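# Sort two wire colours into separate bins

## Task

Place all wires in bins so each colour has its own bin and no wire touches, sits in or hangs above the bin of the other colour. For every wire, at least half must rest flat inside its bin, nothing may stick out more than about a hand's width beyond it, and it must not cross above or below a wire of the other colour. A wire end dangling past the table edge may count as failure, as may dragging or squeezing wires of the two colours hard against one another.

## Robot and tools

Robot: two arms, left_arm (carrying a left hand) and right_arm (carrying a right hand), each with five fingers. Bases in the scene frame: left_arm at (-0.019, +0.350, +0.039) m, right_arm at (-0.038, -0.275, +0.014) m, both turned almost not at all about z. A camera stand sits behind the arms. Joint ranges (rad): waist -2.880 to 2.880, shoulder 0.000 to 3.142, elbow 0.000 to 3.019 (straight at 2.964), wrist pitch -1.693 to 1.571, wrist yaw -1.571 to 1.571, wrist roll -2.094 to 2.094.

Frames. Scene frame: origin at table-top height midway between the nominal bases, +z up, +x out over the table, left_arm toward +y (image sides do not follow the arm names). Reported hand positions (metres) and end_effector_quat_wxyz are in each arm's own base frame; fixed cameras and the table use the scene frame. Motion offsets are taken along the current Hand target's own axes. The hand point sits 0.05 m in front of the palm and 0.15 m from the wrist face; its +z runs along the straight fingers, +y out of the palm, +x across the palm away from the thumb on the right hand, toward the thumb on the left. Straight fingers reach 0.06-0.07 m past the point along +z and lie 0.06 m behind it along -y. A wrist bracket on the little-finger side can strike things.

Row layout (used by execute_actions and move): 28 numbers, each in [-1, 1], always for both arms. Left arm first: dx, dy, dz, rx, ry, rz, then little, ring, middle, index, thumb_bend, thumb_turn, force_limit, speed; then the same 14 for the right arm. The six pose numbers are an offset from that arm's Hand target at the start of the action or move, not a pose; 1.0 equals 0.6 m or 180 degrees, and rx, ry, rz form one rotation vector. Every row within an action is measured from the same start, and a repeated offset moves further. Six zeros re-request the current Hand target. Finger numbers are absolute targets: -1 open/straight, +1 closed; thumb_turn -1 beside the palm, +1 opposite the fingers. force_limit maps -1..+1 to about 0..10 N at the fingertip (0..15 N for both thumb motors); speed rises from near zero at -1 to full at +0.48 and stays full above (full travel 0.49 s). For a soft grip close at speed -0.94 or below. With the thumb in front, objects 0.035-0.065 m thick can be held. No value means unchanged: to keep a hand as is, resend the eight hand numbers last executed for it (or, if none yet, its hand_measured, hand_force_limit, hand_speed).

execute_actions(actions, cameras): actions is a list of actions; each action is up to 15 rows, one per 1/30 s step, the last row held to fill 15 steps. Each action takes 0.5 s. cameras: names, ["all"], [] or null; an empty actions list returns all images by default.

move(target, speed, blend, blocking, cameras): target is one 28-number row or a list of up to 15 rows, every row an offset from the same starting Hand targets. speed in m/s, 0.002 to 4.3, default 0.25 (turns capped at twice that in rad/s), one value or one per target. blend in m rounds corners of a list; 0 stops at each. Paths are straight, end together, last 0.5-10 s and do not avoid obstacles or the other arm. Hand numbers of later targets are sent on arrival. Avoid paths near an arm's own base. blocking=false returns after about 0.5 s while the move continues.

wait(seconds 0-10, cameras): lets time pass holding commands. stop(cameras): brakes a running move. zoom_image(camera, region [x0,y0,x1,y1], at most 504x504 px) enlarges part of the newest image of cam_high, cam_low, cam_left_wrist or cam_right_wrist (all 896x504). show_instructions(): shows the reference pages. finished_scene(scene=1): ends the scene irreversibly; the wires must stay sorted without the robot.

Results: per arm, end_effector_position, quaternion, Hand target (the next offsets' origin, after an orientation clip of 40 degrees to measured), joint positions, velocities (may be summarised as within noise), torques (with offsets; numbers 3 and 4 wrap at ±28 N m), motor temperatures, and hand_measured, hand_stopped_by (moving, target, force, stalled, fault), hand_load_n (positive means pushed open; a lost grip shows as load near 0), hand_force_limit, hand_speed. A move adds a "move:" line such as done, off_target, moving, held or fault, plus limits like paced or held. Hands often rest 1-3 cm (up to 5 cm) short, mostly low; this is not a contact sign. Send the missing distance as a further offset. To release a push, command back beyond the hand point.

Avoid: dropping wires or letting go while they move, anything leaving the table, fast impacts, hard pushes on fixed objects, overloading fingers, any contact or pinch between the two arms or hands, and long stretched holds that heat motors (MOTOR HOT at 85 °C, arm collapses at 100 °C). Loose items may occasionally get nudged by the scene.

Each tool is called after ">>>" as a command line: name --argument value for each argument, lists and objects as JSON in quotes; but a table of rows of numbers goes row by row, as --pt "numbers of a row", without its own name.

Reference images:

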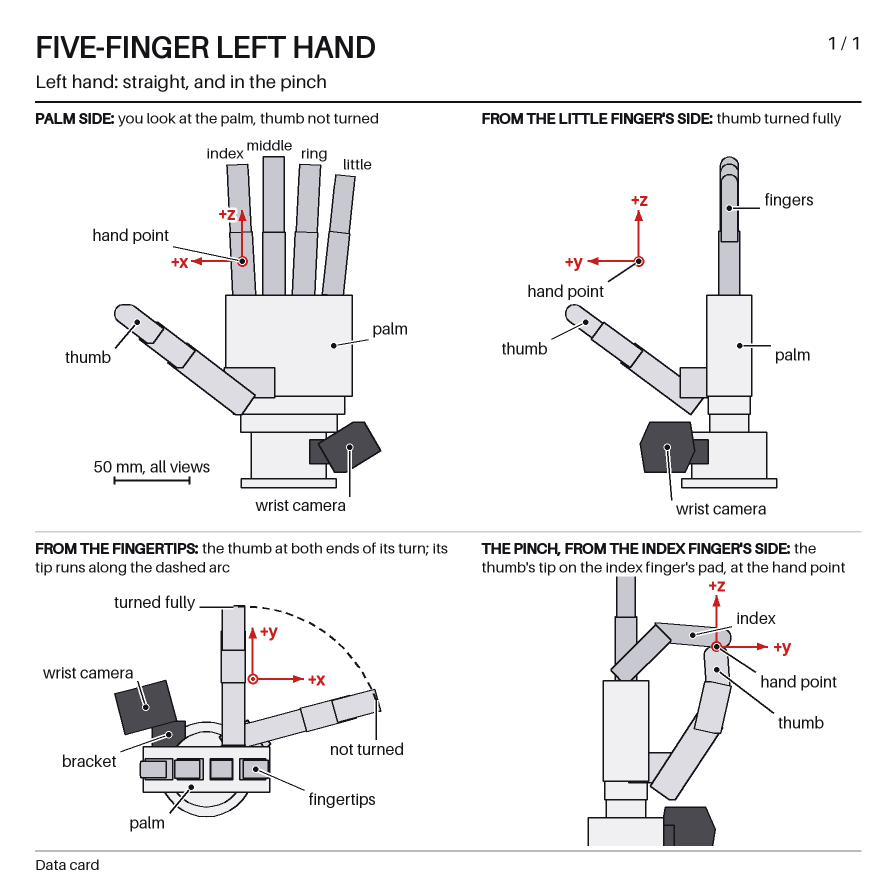

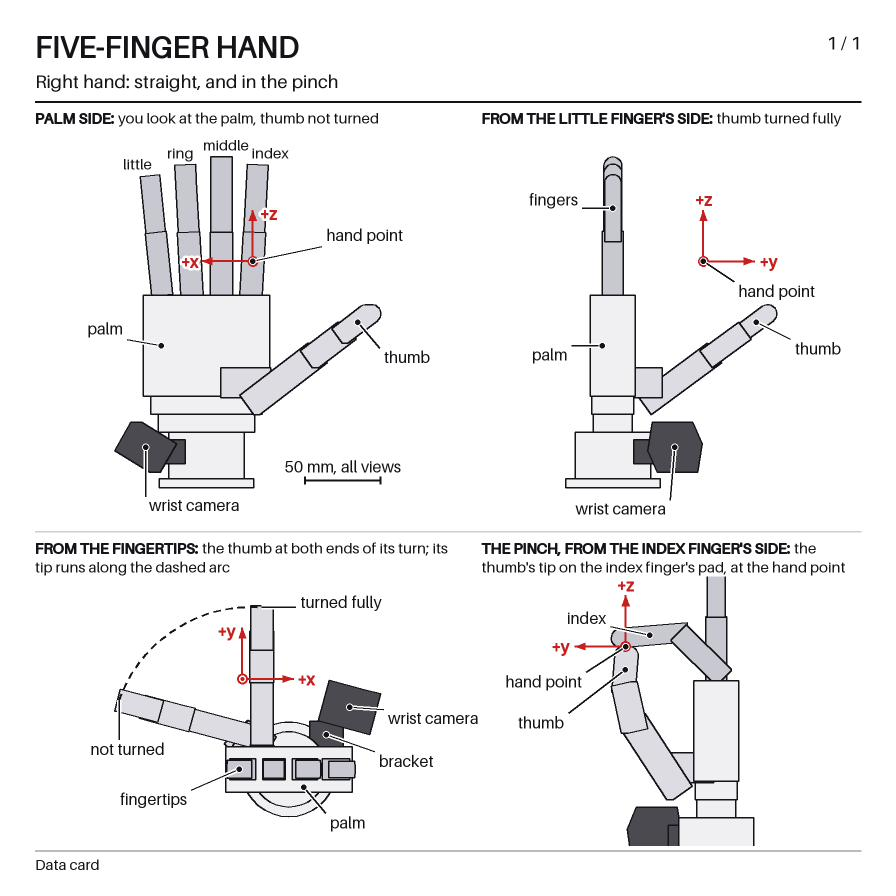

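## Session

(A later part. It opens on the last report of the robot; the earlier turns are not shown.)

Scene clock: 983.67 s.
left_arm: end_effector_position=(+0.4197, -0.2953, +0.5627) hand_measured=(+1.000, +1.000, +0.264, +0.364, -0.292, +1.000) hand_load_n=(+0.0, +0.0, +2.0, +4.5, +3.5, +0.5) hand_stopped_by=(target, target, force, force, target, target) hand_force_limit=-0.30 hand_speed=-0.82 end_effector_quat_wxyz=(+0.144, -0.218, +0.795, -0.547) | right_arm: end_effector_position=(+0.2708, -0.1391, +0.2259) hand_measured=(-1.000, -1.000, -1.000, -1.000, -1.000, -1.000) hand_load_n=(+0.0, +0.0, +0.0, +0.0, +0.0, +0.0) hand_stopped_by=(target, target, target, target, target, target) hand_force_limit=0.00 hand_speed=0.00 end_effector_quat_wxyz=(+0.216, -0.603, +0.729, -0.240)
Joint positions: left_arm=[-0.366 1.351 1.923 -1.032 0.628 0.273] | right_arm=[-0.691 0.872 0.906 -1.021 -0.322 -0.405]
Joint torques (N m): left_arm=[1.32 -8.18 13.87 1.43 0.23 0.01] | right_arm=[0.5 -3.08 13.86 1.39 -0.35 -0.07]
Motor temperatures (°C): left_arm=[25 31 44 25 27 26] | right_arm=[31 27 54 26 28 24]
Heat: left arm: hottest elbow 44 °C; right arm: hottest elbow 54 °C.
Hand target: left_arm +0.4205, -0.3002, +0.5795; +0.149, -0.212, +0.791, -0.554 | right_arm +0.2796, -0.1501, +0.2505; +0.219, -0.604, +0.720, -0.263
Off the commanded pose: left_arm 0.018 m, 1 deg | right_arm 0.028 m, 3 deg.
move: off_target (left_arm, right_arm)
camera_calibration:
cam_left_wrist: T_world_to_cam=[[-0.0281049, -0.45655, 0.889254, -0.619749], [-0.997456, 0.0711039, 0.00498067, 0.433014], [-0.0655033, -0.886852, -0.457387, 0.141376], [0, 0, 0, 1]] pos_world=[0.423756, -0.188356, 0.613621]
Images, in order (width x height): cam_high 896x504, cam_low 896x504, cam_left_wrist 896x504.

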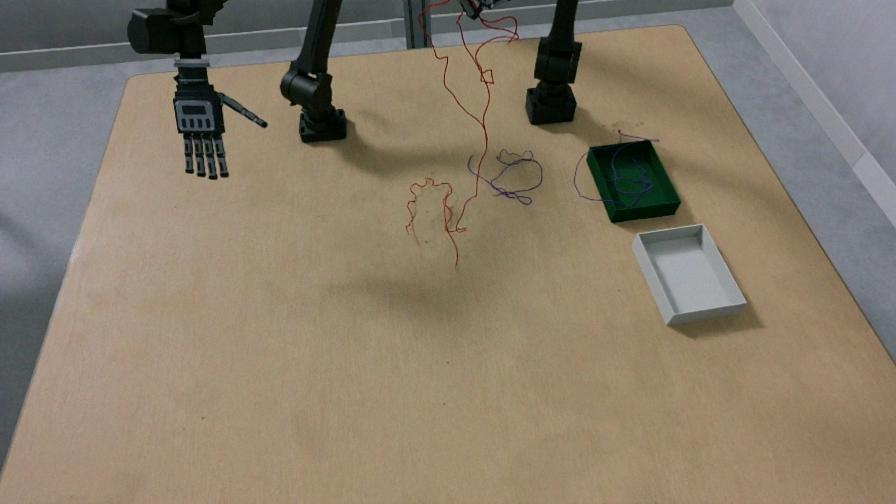

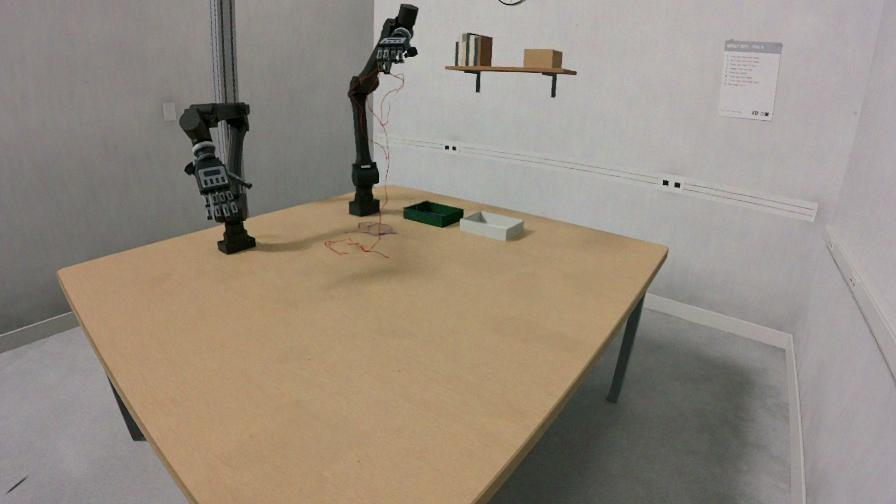

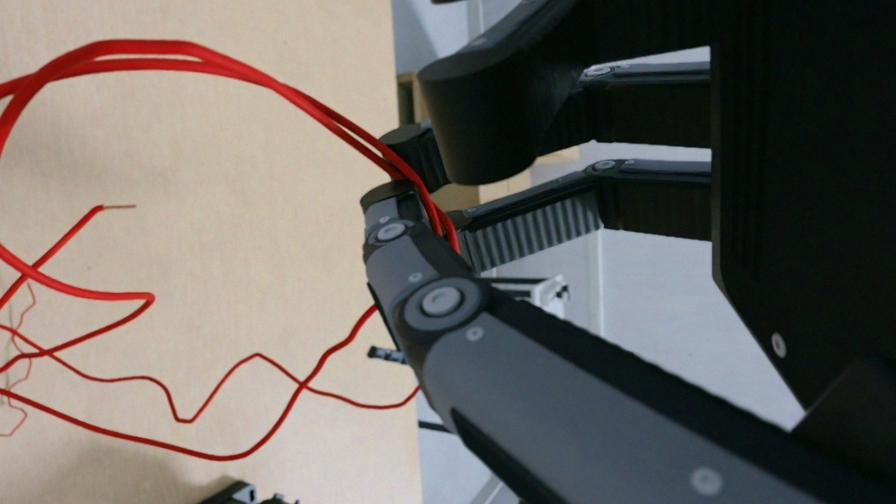

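>>> move --pt "-0.2398 -0.0277 -0.1702 0 -0.1305 -0.0475 1 1 0.7 0.7 -0.29 1 -0.3 -0.82 0 0 0 0 0 0 -1 -1 -1 -1 -1 -1 0 0" --pt "-0.466 -0.0048 -0.3303 0 -0.2349 -0.0855 1 1 0.7 0.7 -0.29 1 -0.3 -0.82 0 0 0 0 0 0 -1 -1 -1 -1 -1 -1 0 0" --pt "-0.5982 0.0602 -0.5327 0 -0.3132 -0.114 1 1 0.7 0.7 -0.29 1 -0.3 -0.82 0 0 0 0 0 0 -1 -1 -1 -1 -1 -1 0 0" --speed 0.1 --blend '[0.05, 0.05, 0]' --cameras '["cam_high", "cam_low", "cam_left_wrist"]'

>>> zoom_image --camera "cam_high" --region '[380, 20, 820, 340]'

>>> zoom_image --camera "cam_low" --region '[300, 10, 580, 290]'

Scene clock: 997.07 s.
left_arm: end_effector_position=(+0.5722, +0.1468, +0.6516) hand_measured=(+1.000, +1.000, +0.264, +0.364, -0.292, +1.000) hand_load_n=(+0.0, +0.0, +1.5, +4.0, +3.5, +0.5) hand_stopped_by=(target, target, force, force, target, target) hand_force_limit=-0.30 hand_speed=-0.82 end_effector_quat_wxyz=(-0.404, +0.577, -0.583, +0.404) | right_arm: end_effector_position=(+0.2708, -0.1391, +0.2259) hand_measured=(-1.000, -1.000, -1.000, -1.000, -1.000, -1.000) hand_load_n=(+0.0, +0.0, +0.0, +0.0, +0.0, +0.0) hand_stopped_by=(target, target, target, target, target, target) hand_force_limit=0.00 hand_speed=0.00 end_effector_quat_wxyz=(+0.216, -0.603, +0.729, -0.240)
Joint positions: left_arm=[0.41 1.768 2.735 -1.35 0.389 0.157] | right_arm=[-0.691 0.872 0.906 -1.021 -0.322 -0.405]
Joint torques (N m): left_arm=[2.2 -11.22 10.4 1.51 0.19 0] | right_arm=[0.5 -3.02 13.87 1.39 -0.35 -0.07]
Motor temperatures (°C): left_arm=[25 31 45 25 27 26] | right_arm=[31 27 55 26 28 24]
Heat: left arm: hottest elbow 45 °C; right arm: hottest elbow 55 °C.
Hand target: left_arm +0.5748, +0.1501, +0.6553; -0.406, +0.579, -0.579, +0.405 | right_arm +0.2796, -0.1501, +0.2505; +0.219, -0.604, +0.720, -0.263
Off the commanded pose: left_arm 0.006 m, 1 deg | right_arm 0.028 m, 3 deg.
move: off_target (right_arm)
camera_calibration:
cam_left_wrist: T_world_to_cam=[[0.364942, -0.269671, 0.89112, -0.746195], [-0.569443, -0.821884, -0.0155144, 0.4527], [0.736581, -0.50178, -0.453503, 0.0660191], [0, 0, 0, 1]] pos_world=[0.481476, 0.203967, 0.701912]
Images, in order (width x height): cam_high 896x504, cam_low 896x504, cam_left_wrist 896x504.

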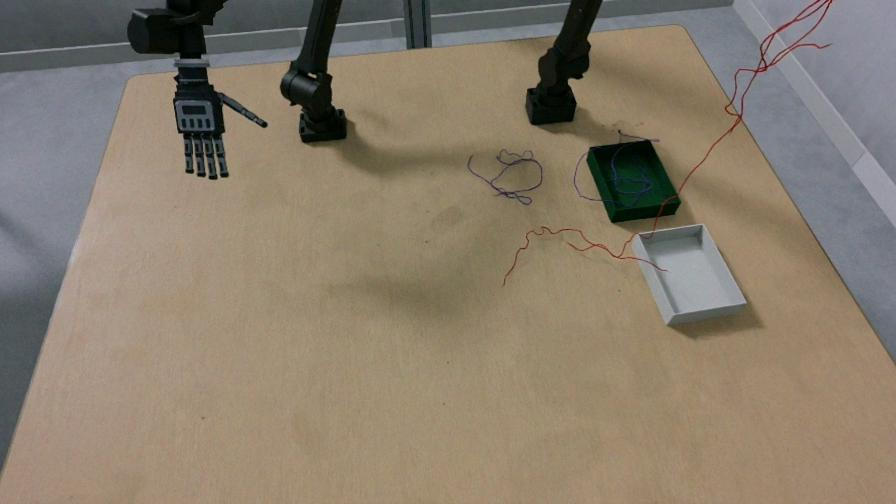

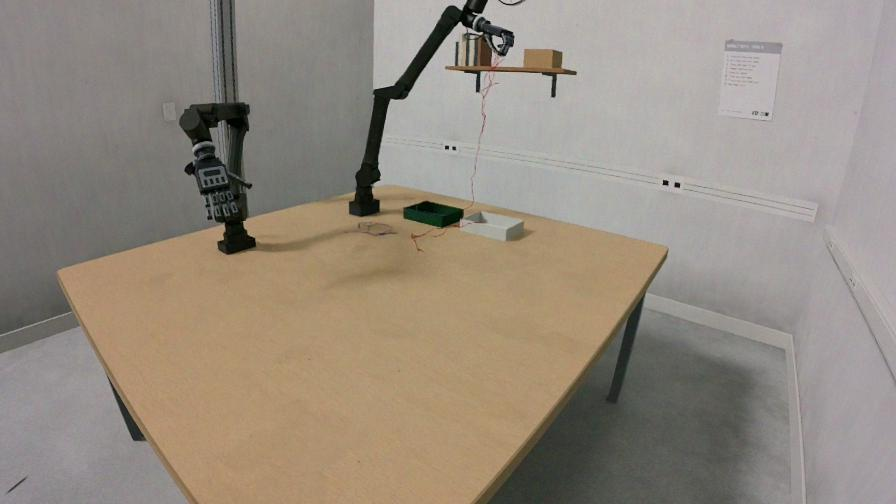

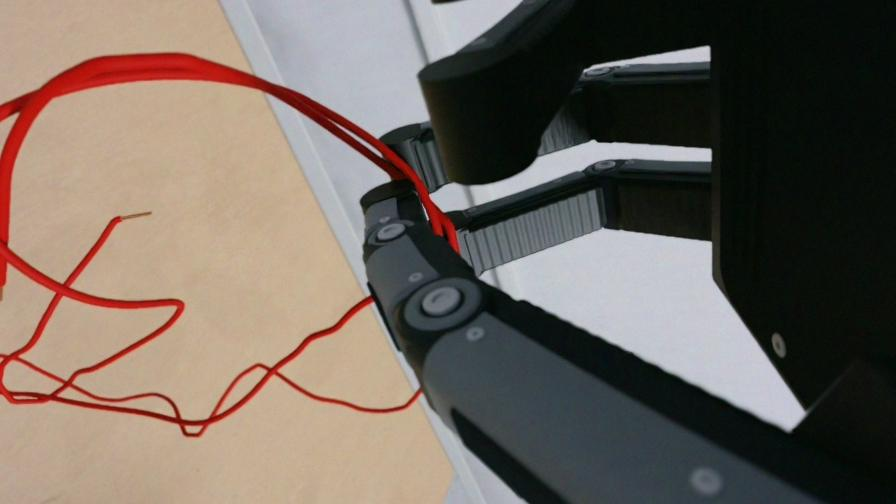

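Scaled by 1.145 from the camera's 896x504 image, which has a finer 1280x720 frame.

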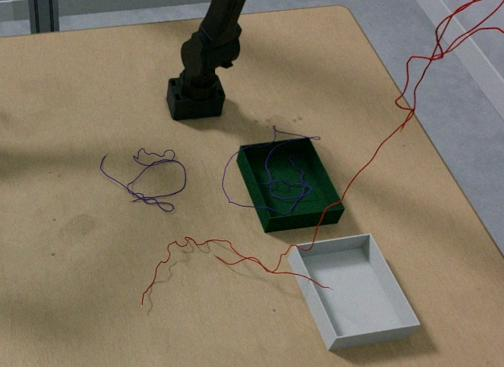

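Scaled by 1.800 from the camera's 896x504 image, which has a finer 1280x720 frame.

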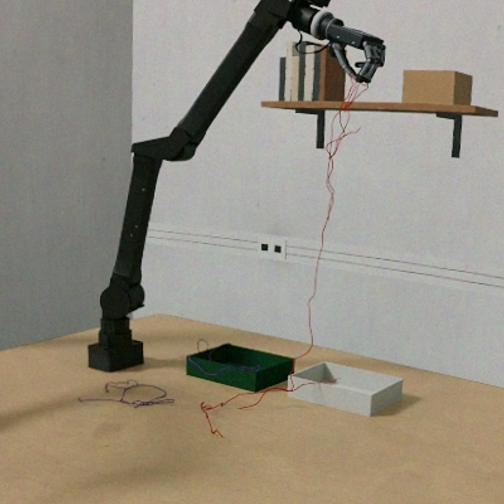

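>>> move --target '[-0.2167, 0.0733, 0.0178, 0, 0, 0, 1, 1, 0.7, 0.7, -0.29, 1, -0.3, -0.82, 0, 0, 0, 0, 0, 0, -1, -1, -1, -1, -1, -1, 0, 0]' --speed 0.08 --cameras '["cam_high", "cam_low", "cam_left_wrist"]'

>>> zoom_image --camera "cam_high" --region '[480, 100, 780, 340]'

>>> zoom_image --camera "cam_low" --region '[380, 150, 560, 290]'

Scene clock: 1009.03 s.
left_arm: end_effector_position=(+0.5663, +0.2742, +0.6068) hand_measured=(+1.000, +1.000, +0.264, +0.364, -0.292, +1.000) hand_load_n=(+0.0, +0.0, +2.0, +4.0, +3.5, +0.5) hand_stopped_by=(target, target, force, force, target, target) hand_force_limit=-0.30 hand_speed=-0.82 end_effector_quat_wxyz=(-0.397, +0.586, -0.578, +0.406) | right_arm: end_effector_position=(+0.2708, -0.1391, +0.2259) hand_measured=(-1.000, -1.000, -1.000, -1.000, -1.000, -1.000) hand_load_n=(+0.0, +0.0, +0.0, +0.0, +0.0, +0.0) hand_stopped_by=(target, target, target, target, target, target) hand_force_limit=0.00 hand_speed=0.00 end_effector_quat_wxyz=(+0.216, -0.603, +0.729, -0.240)
Joint positions: left_arm=[0.648 1.847 2.697 -1.297 0.604 0.246] | right_arm=[-0.691 0.872 0.906 -1.021 -0.322 -0.405]
Joint torques (N m): left_arm=[2.08 -13.86 10.73 1.83 0.38 0.21] | right_arm=[0.5 -3.02 13.86 1.39 -0.35 -0.07]
Motor temperatures (°C): left_arm=[25 31 44 25 27 26] | right_arm=[31 27 55 26 28 24]
Heat: left arm: hottest elbow 44 °C; right arm: hottest elbow 55 °C.
Hand target: left_arm +0.5699, +0.2802, +0.6103; -0.406, +0.579, -0.579, +0.405 | right_arm +0.2796, -0.1501, +0.2505; +0.219, -0.604, +0.720, -0.263
Off the commanded pose: left_arm 0.008 m, 1 deg | right_arm 0.028 m, 3 deg.
move: off_target (right_arm)
camera_calibration:
cam_left_wrist: T_world_to_cam=[[0.376454, -0.245732, 0.893251, -0.684135], [-0.561853, -0.827185, 0.00923167, 0.53553], [0.736616, -0.505351, -0.449463, 0.112465], [0, 0, 0, 1]] pos_world=[0.475591, 0.331703, 0.65671]
Images, in order (width x height): cam_high 896x504, cam_low 896x504, cam_left_wrist 896x504.

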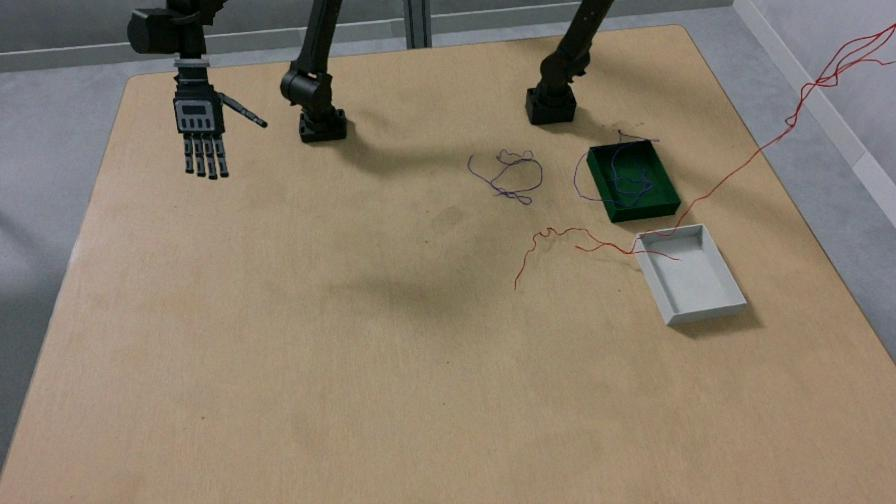

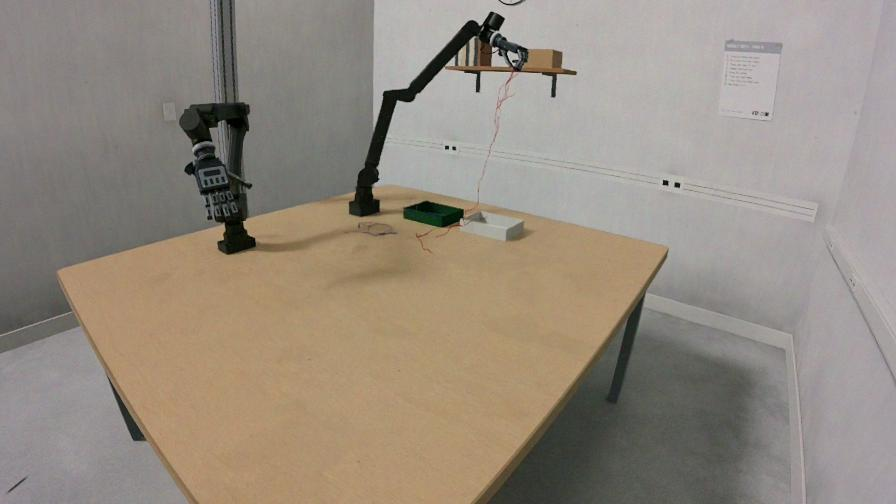

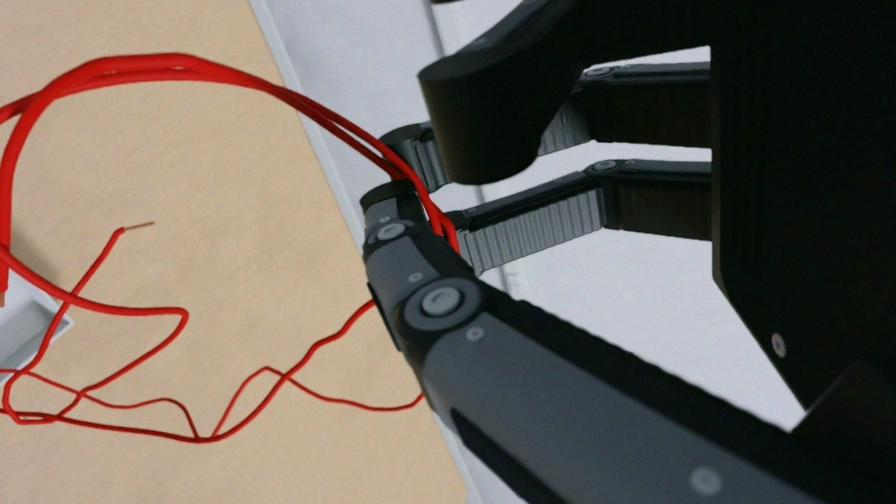

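Scaled by 1.680 from the camera's 896x504 image, which has a finer 1280x720 frame.

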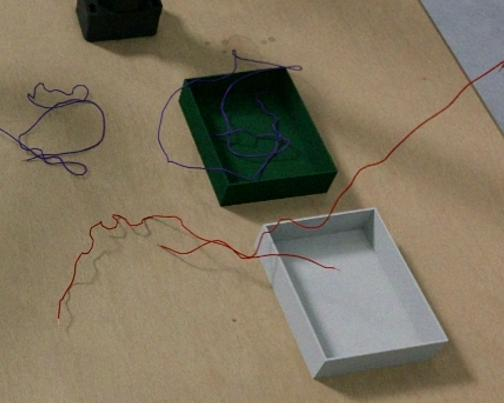

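Scaled by 2.800 from the camera's 896x504 image, which has a finer 1280x720 frame.

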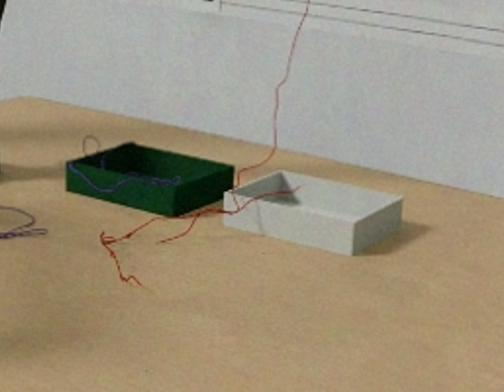

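>>> move --pt "0.1 0.2222 0.1695 -0.07 0 0 1 1 0.7 0.7 -0.29 1 -0.3 -0.82 0 0 0 0 0 0 -1 -1 -1 -1 -1 -1 0 0" --pt "0.2 0.5467 0.2522 -0.139 0 0 1 1 0.7 0.7 -0.29 1 -0.3 -0.82 0 0 0 0 0 0 -1 -1 -1 -1 -1 -1 0 0" --speed 0.1 --blend '[0.04, 0]' --cameras '["cam_high", "cam_low", "cam_left_wrist"]'

>>> zoom_image --camera "cam_high" --region '[480, 100, 780, 340]'

>>> zoom_image --camera "cam_low" --region '[380, 110, 560, 290]'

Scene clock: 1023.67 s.
left_arm: end_effector_position=(+0.5988, +0.1648, +0.2526) hand_measured=(+1.000, +1.000, +0.264, +0.364, -0.292, +1.000) hand_load_n=(+0.0, +0.0, +2.0, +4.5, +3.5, +0.5) hand_stopped_by=(target, target, force, force, target, target) hand_force_limit=-0.30 hand_speed=-0.82 end_effector_quat_wxyz=(-0.270, +0.655, -0.653, +0.269) | right_arm: end_effector_position=(+0.2708, -0.1391, +0.2259) hand_measured=(-1.000, -1.000, -1.000, -1.000, -1.000, -1.000) hand_load_n=(+0.0, +0.0, +0.0, +0.0, +0.0, +0.0) hand_stopped_by=(target, target, target, target, target, target) hand_force_limit=0.00 hand_speed=0.00 end_effector_quat_wxyz=(+0.216, -0.603, +0.729, -0.240)
Joint positions: left_arm=[0.37 1.623 1.576 -0.778 0.255 0.267] | right_arm=[-0.691 0.872 0.906 -1.021 -0.322 -0.405]
Joint torques (N m): left_arm=[1.55 -15.09 9.72 2.3 0.16 0.07] | right_arm=[0.56 -3.08 13.87 1.4 -0.35 -0.07]
Motor temperatures (°C): left_arm=[25 32 44 25 27 26] | right_arm=[31 27 55 26 28 24]
Heat: left arm: hottest elbow 44 °C; right arm: hottest elbow 55 °C.
Hand target: left_arm +0.5998, +0.1604, +0.2504; -0.271, +0.653, -0.653, +0.270 | right_arm +0.2796, -0.1501, +0.2505; +0.219, -0.604, +0.720, -0.263
Off the commanded pose: left_arm 0.005 m, 0 deg | right_arm 0.028 m, 3 deg.
move: off_target (right_arm)
camera_calibration:
cam_left_wrist: T_world_to_cam=[[0.710878, -0.261031, 0.653082, -0.54388], [-0.513204, -0.827458, 0.227894, 0.382193], [0.480911, -0.497168, -0.722183, 0.0947119], [0, 0, 0, 1]] pos_world=[0.537227, 0.221367, 0.336498]
Images, in order (width x height): cam_high 896x504, cam_low 896x504, cam_left_wrist 896x504.

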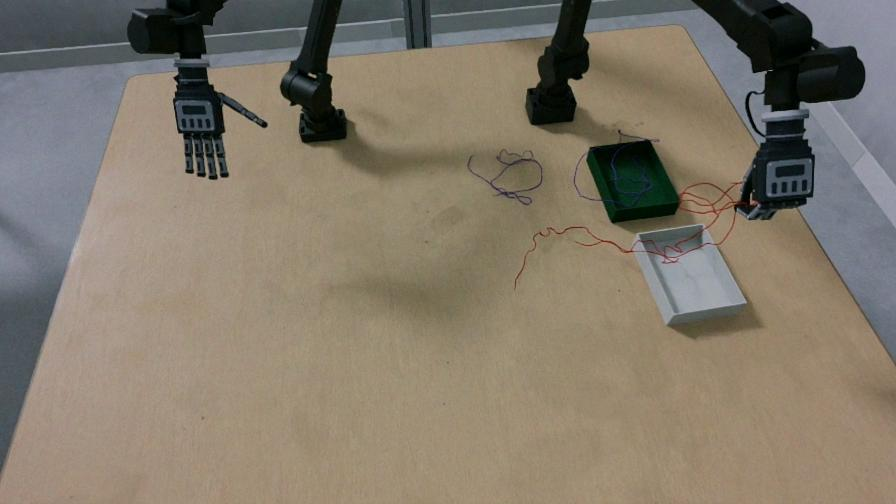

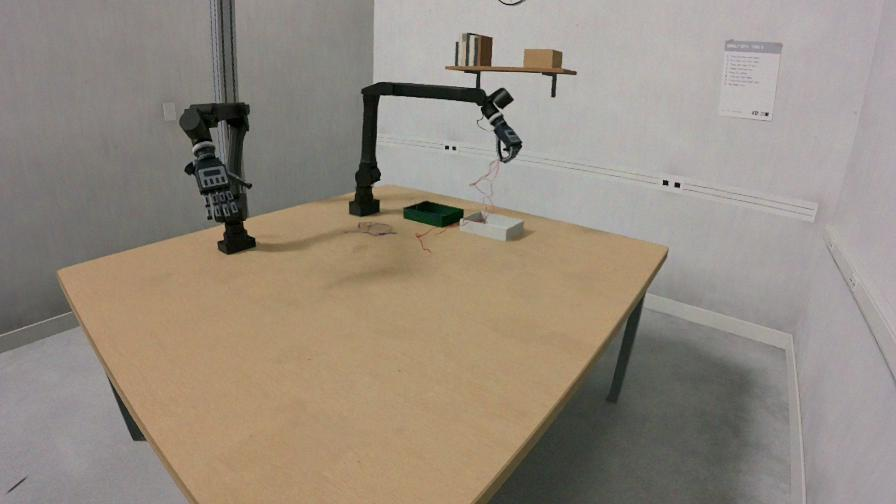

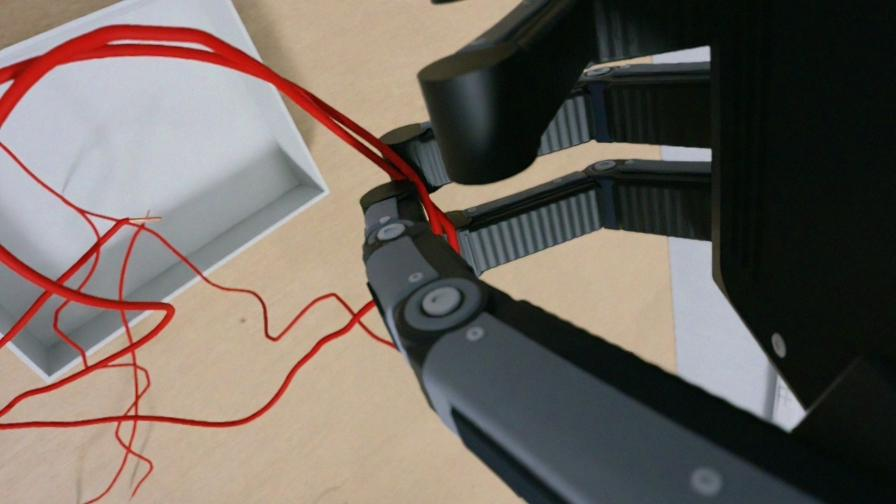

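Scaled by 1.680 from the camera's 896x504 image, which has a finer 1280x720 frame.

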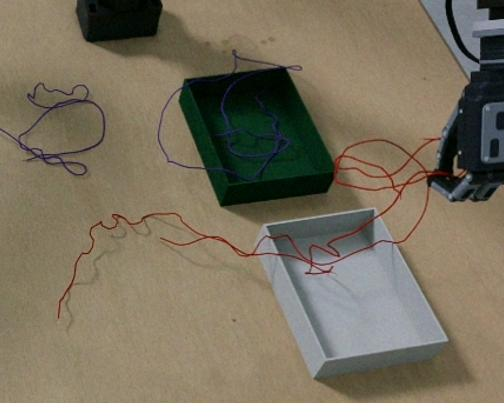

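Scaled by 2.800 from the camera's 896x504 image, which has a finer 1280x720 frame.

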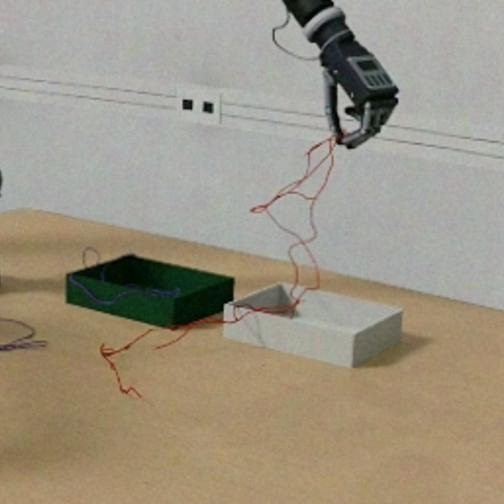

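>>> move --target '[0, 0.106, 0.1768, 0, 0, 0, 1, 1, 0.7, 0.7, -0.29, 1, -0.3, -0.82, 0, 0, 0, 0, 0, 0, -1, -1, -1, -1, -1, -1, 0, 0]' --speed 0.08 --cameras '["cam_high", "cam_low", "cam_left_wrist"]'

>>> zoom_image --camera "cam_high" --region '[480, 100, 780, 340]'

>>> zoom_image --camera "cam_low" --region '[380, 110, 560, 290]'

Scene clock: 1035.27 s.
left_arm: end_effector_position=(+0.6278, +0.1656, +0.1458) hand_measured=(+1.000, +1.000, +0.264, +0.364, -0.292, +1.000) hand_load_n=(+0.0, +0.0, +2.0, +4.0, +3.5, +0.5) hand_stopped_by=(target, target, force, force, target, target) hand_force_limit=-0.30 hand_speed=-0.82 end_effector_quat_wxyz=(-0.279, +0.650, -0.653, +0.272) | right_arm: end_effector_position=(+0.2708, -0.1391, +0.2259) hand_measured=(-1.000, -1.000, -1.000, -1.000, -1.000, -1.000) hand_load_n=(+0.0, +0.0, +0.0, +0.0, +0.0, +0.0) hand_stopped_by=(target, target, target, target, target, target) hand_force_limit=0.00 hand_speed=0.00 end_effector_quat_wxyz=(+0.216, -0.603, +0.729, -0.240)
Joint positions: left_arm=[0.352 1.731 1.423 -0.492 0.242 0.258] | right_arm=[-0.691 0.872 0.906 -1.021 -0.322 -0.405]
Joint torques (N m): left_arm=[2.26 -14.8 9.65 2.14 0.13 0.01] | right_arm=[0.5 -3.08 13.86 1.39 -0.35 -0.07]
Motor temperatures (°C): left_arm=[25 33 44 25 27 26] | right_arm=[31 27 55 26 28 24]
Heat: left arm: hottest elbow 44 °C; right arm: hottest elbow 55 °C.
Hand target: left_arm +0.6297, +0.1605, +0.1301; -0.271, +0.653, -0.653, +0.270 | right_arm +0.2796, -0.1501, +0.2505; +0.219, -0.604, +0.720, -0.263
Off the commanded pose: left_arm 0.016 m, 1 deg | right_arm 0.028 m, 3 deg.
move: off_target (left_arm, right_arm)
camera_calibration:
cam_left_wrist: T_world_to_cam=[[0.697375, -0.269692, 0.664029, -0.486273], [-0.519364, -0.828626, 0.208902, 0.428962], [0.493892, -0.490556, -0.717931, -0.0058338], [0, 0, 0, 1]] pos_world=[0.564783, 0.221443, 0.2291]
Images, in order (width x height): cam_high 896x504, cam_low 896x504, cam_left_wrist 896x504.

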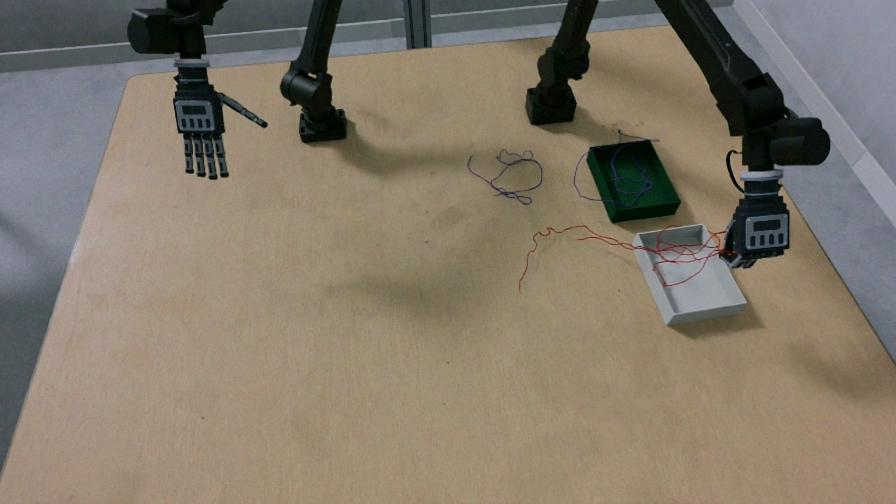

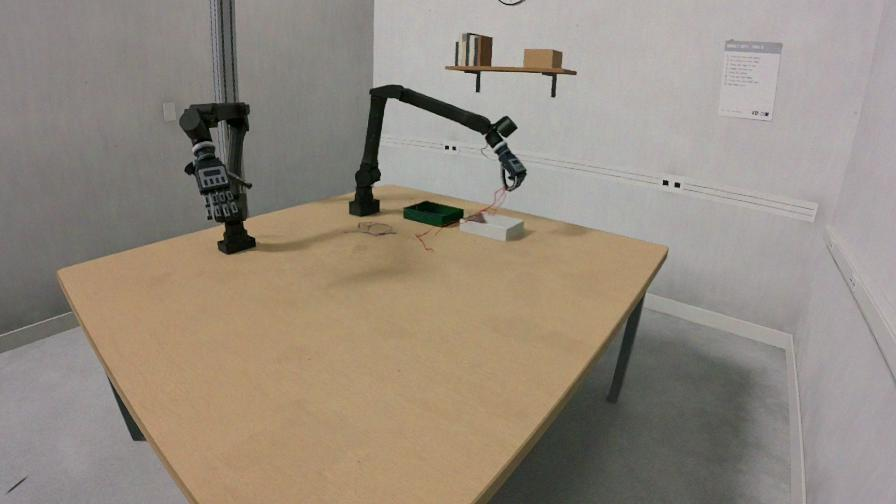

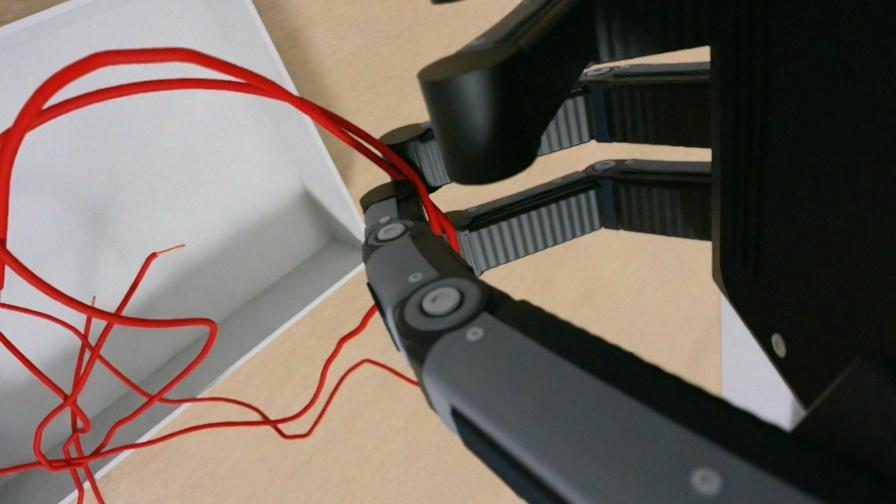

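Scaled by 1.680 from the camera's 896x504 image, which has a finer 1280x720 frame.

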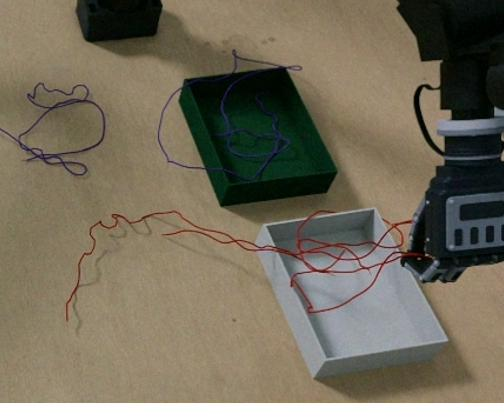

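Scaled by 2.800 from the camera's 896x504 image, which has a finer 1280x720 frame.

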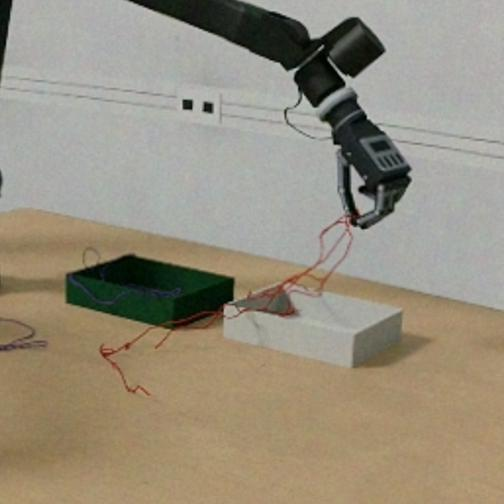

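>>> move --pt "0 0.0825 0.0825 0 0 0 1 1 0.7 0.7 -0.29 1 -0.3 -0.82 0 0 0 0 0 0 -1 -1 -1 -1 -1 -1 0 0" --pt "0 0.0825 0.0825 0 0 0 1 1 -0.3 -0.3 -0.4 1 -0.3 -0.7 0 0 0 0 0 0 -1 -1 -1 -1 -1 -1 0 0" --speed 0.08 --cameras '["cam_high", "cam_low", "cam_left_wrist"]'

>>> zoom_image --camera "cam_high" --region '[480, 100, 780, 340]'

>>> zoom_image --camera "cam_low" --region '[380, 110, 560, 290]'

Scene clock: 1042.90 s.
left_arm: end_effector_position=(+0.6299, +0.1663, +0.0771) hand_measured=(+1.000, +1.000, -0.300, -0.300, -0.400, +1.000) hand_load_n=(+0.0, +0.0, +0.0, +0.0, +0.0, +0.0) hand_stopped_by=(target, target, target, target, target, target) hand_force_limit=-0.30 hand_speed=-0.70 end_effector_quat_wxyz=(-0.280, +0.649, -0.652, +0.272) | right_arm: end_effector_position=(+0.2708, -0.1391, +0.2259) hand_measured=(-1.000, -1.000, -1.000, -1.000, -1.000, -1.000) hand_load_n=(+0.0, +0.0, +0.0, +0.0, +0.0, -0.5) hand_stopped_by=(target, target, target, target, target, target) hand_force_limit=0.00 hand_speed=0.00 end_effector_quat_wxyz=(+0.216, -0.603, +0.729, -0.240)
Joint positions: left_arm=[0.352 1.803 1.329 -0.323 0.242 0.258] | right_arm=[-0.691 0.872 0.906 -1.021 -0.322 -0.405]
Joint torques (N m): left_arm=[1.61 -15.27 8.96 2.14 0.14 0] | right_arm=[0.5 -3.08 13.87 1.39 -0.35 -0.07]
Motor temperatures (°C): left_arm=[25 33 43 25 27 26] | right_arm=[31 27 55 26 28 24]
Heat: left arm: hottest elbow 43 °C; right arm: hottest elbow 55 °C.
Hand target: left_arm +0.6296, +0.1605, +0.0602; -0.271, +0.653, -0.653, +0.270 | right_arm +0.2796, -0.1501, +0.2505; +0.219, -0.604, +0.720, -0.263
Off the commanded pose: left_arm 0.018 m, 1 deg | right_arm 0.028 m, 3 deg.
move: off_target (left_arm, right_arm); target 2's new numbers were sent with left_arm's hand 0.018 m and 1 deg from that target
camera_calibration:
cam_left_wrist: T_world_to_cam=[[0.695943, -0.270213, 0.665319, -0.441001], [-0.519858, -0.828743, 0.207201, 0.445477], [0.49539, -0.490071, -0.71723, -0.0568895], [0, 0, 0, 1]] pos_world=[0.566679, 0.222142, 0.1603]
Images, in order (width x height): cam_high 896x504, cam_low 896x504, cam_left_wrist 896x504.

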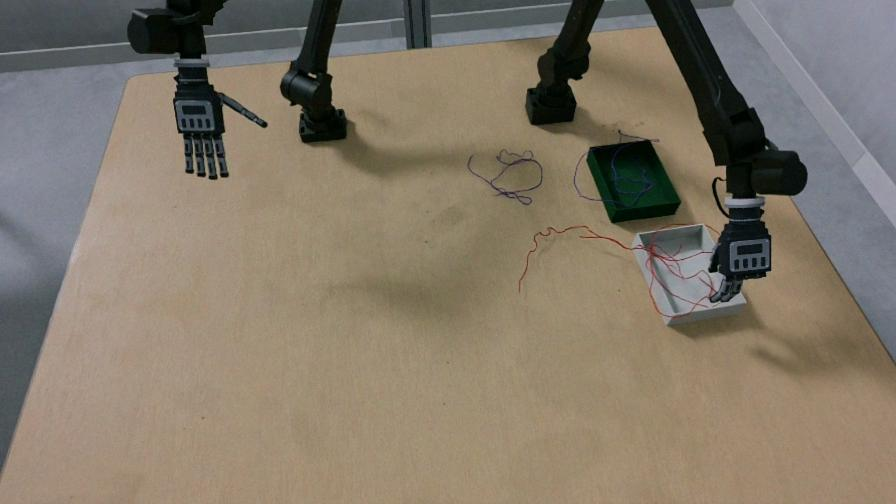

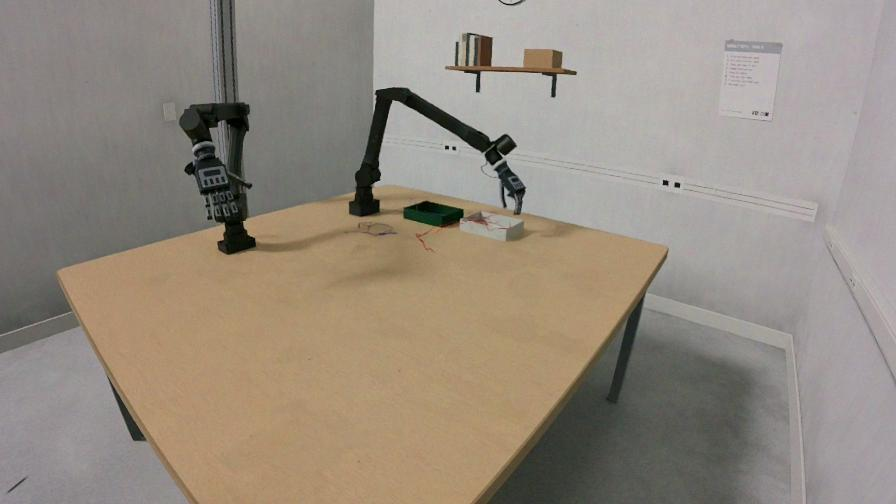

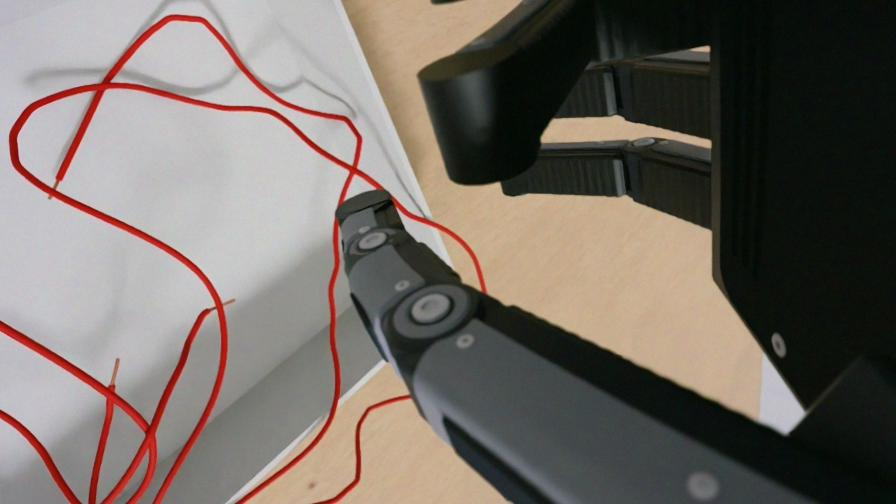

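Scaled by 1.680 from the camera's 896x504 image, which has a finer 1280x720 frame.

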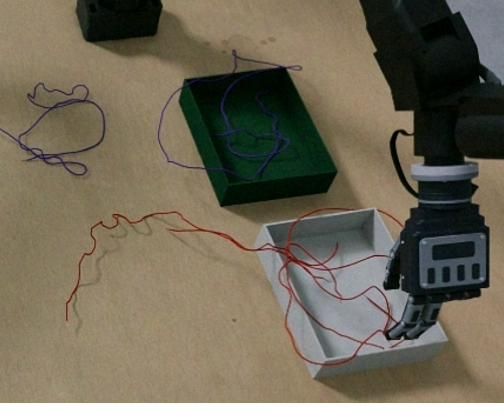

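Scaled by 2.800 from the camera's 896x504 image, which has a finer 1280x720 frame.

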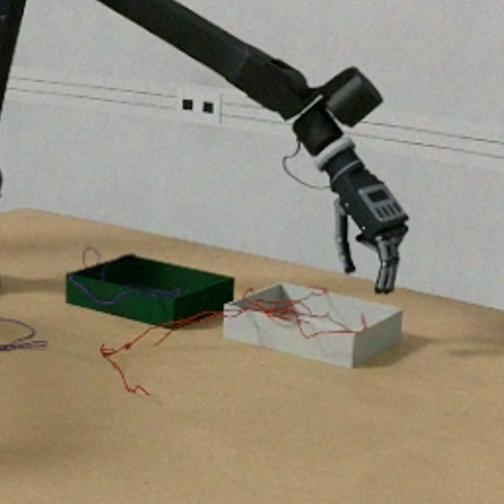

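>>> move --pt "0 -0.13 -0.13 0 0 0 1 1 -0.3 -0.3 -0.4 1 -0.3 -0.7 0 0 0 0 0 0 -1 -1 -1 -1 -1 -1 0 0" --pt "0.1325 0.102 -0.385 -0.0833 0.0786 0.0786 1 1 -0.3 -0.3 -0.4 1 -0.3 -0.7 0 0 0 0 0 0 -1 -1 -1 -1 -1 -1 0 0" --pt "0.1325 0.102 -0.385 -0.0833 0.0786 0.0786 -1 -1 -1 -1 -1 -1 -0.3 0 0 0 0 0 0 0 -1 -1 -1 -1 -1 -1 0 0" --speed 0.15 --cameras '["cam_high", "cam_left_wrist"]'

>>> zoom_image --camera "cam_left_wrist" --region '[200, 0, 700, 504]'

Scene clock: 1067.23 s.
left_arm: end_effector_position=(+0.4289, +0.0863, +0.1844) hand_measured=(-1.000, -1.000, -1.000, -1.000, -1.000, -1.000) hand_load_n=(+0.0, +0.0, +0.0, +0.0, +0.0, -0.5) hand_stopped_by=(target, target, target, target, target, target) hand_force_limit=-0.30 hand_speed=0.00 end_effector_quat_wxyz=(+0.141, -0.564, +0.781, -0.228) | right_arm: end_effector_position=(+0.2708, -0.1391, +0.2259) hand_measured=(-1.000, -1.000, -1.000, -1.000, -1.000, -1.000) hand_load_n=(+0.0, +0.0, +0.0, +0.0, +0.0, +0.0) hand_stopped_by=(target, target, target, target, target, target) hand_force_limit=0.00 hand_speed=0.00 end_effector_quat_wxyz=(+0.216, -0.603, +0.729, -0.240)
Joint positions: left_arm=[0.337 1.369 1.193 -0.973 0.35 0.581] | right_arm=[-0.691 0.872 0.906 -1.021 -0.322 -0.405]
Joint torques (N m): left_arm=[1.61 -9.82 9.01 0.68 0.41 0.21] | right_arm=[0.5 -3.08 13.86 1.4 -0.35 -0.07]
Motor temperatures (°C): left_arm=[25 33 42 25 27 26] | right_arm=[31 27 55 26 28 24]
Heat: left arm: hottest elbow 42 °C; right arm: hottest elbow 55 °C.
Hand target: left_arm +0.4231, +0.0809, +0.1803; +0.132, -0.560, +0.786, -0.226 | right_arm +0.2796, -0.1501, +0.2505; +0.219, -0.604, +0.720, -0.263
Off the commanded pose: left_arm 0.009 m, 1 deg | right_arm 0.028 m, 3 deg.
move: off_target (right_arm)
camera_calibration:
cam_left_wrist: T_world_to_cam=[[0.719913, -0.506183, 0.474873, -0.348982], [-0.685782, -0.624155, 0.374346, 0.275126], [0.106907, -0.595156, -0.796468, 0.270721], [0, 0, 0, 1]] pos_world=[0.410971, 0.156193, 0.27835]
Images, in order (width x height): cam_high 896x504, cam_left_wrist 896x504.

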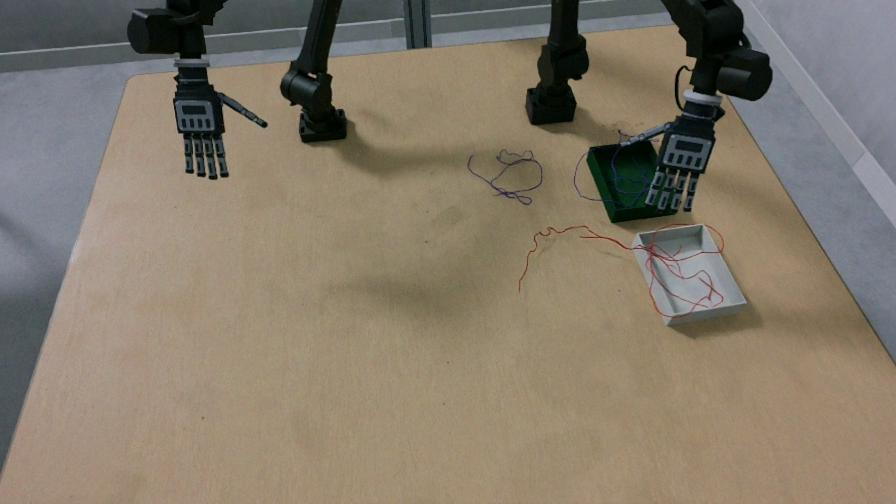

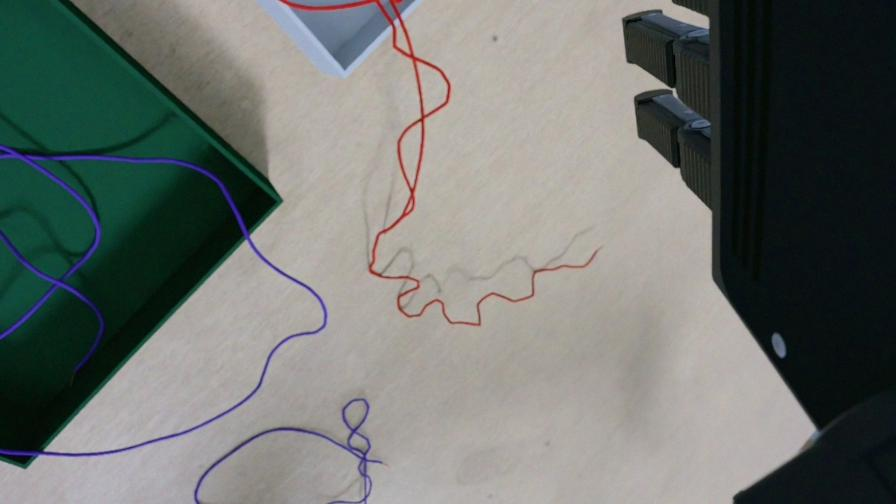

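Scaled by 1.000.

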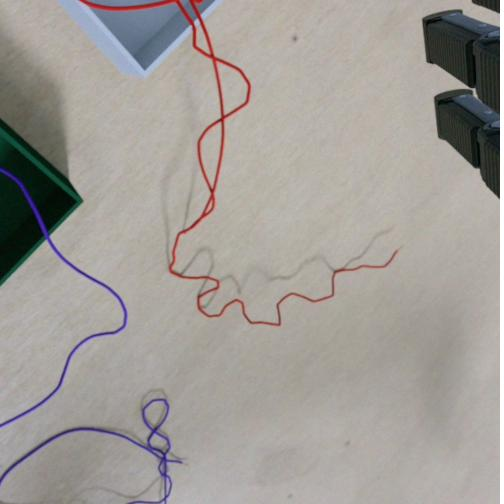

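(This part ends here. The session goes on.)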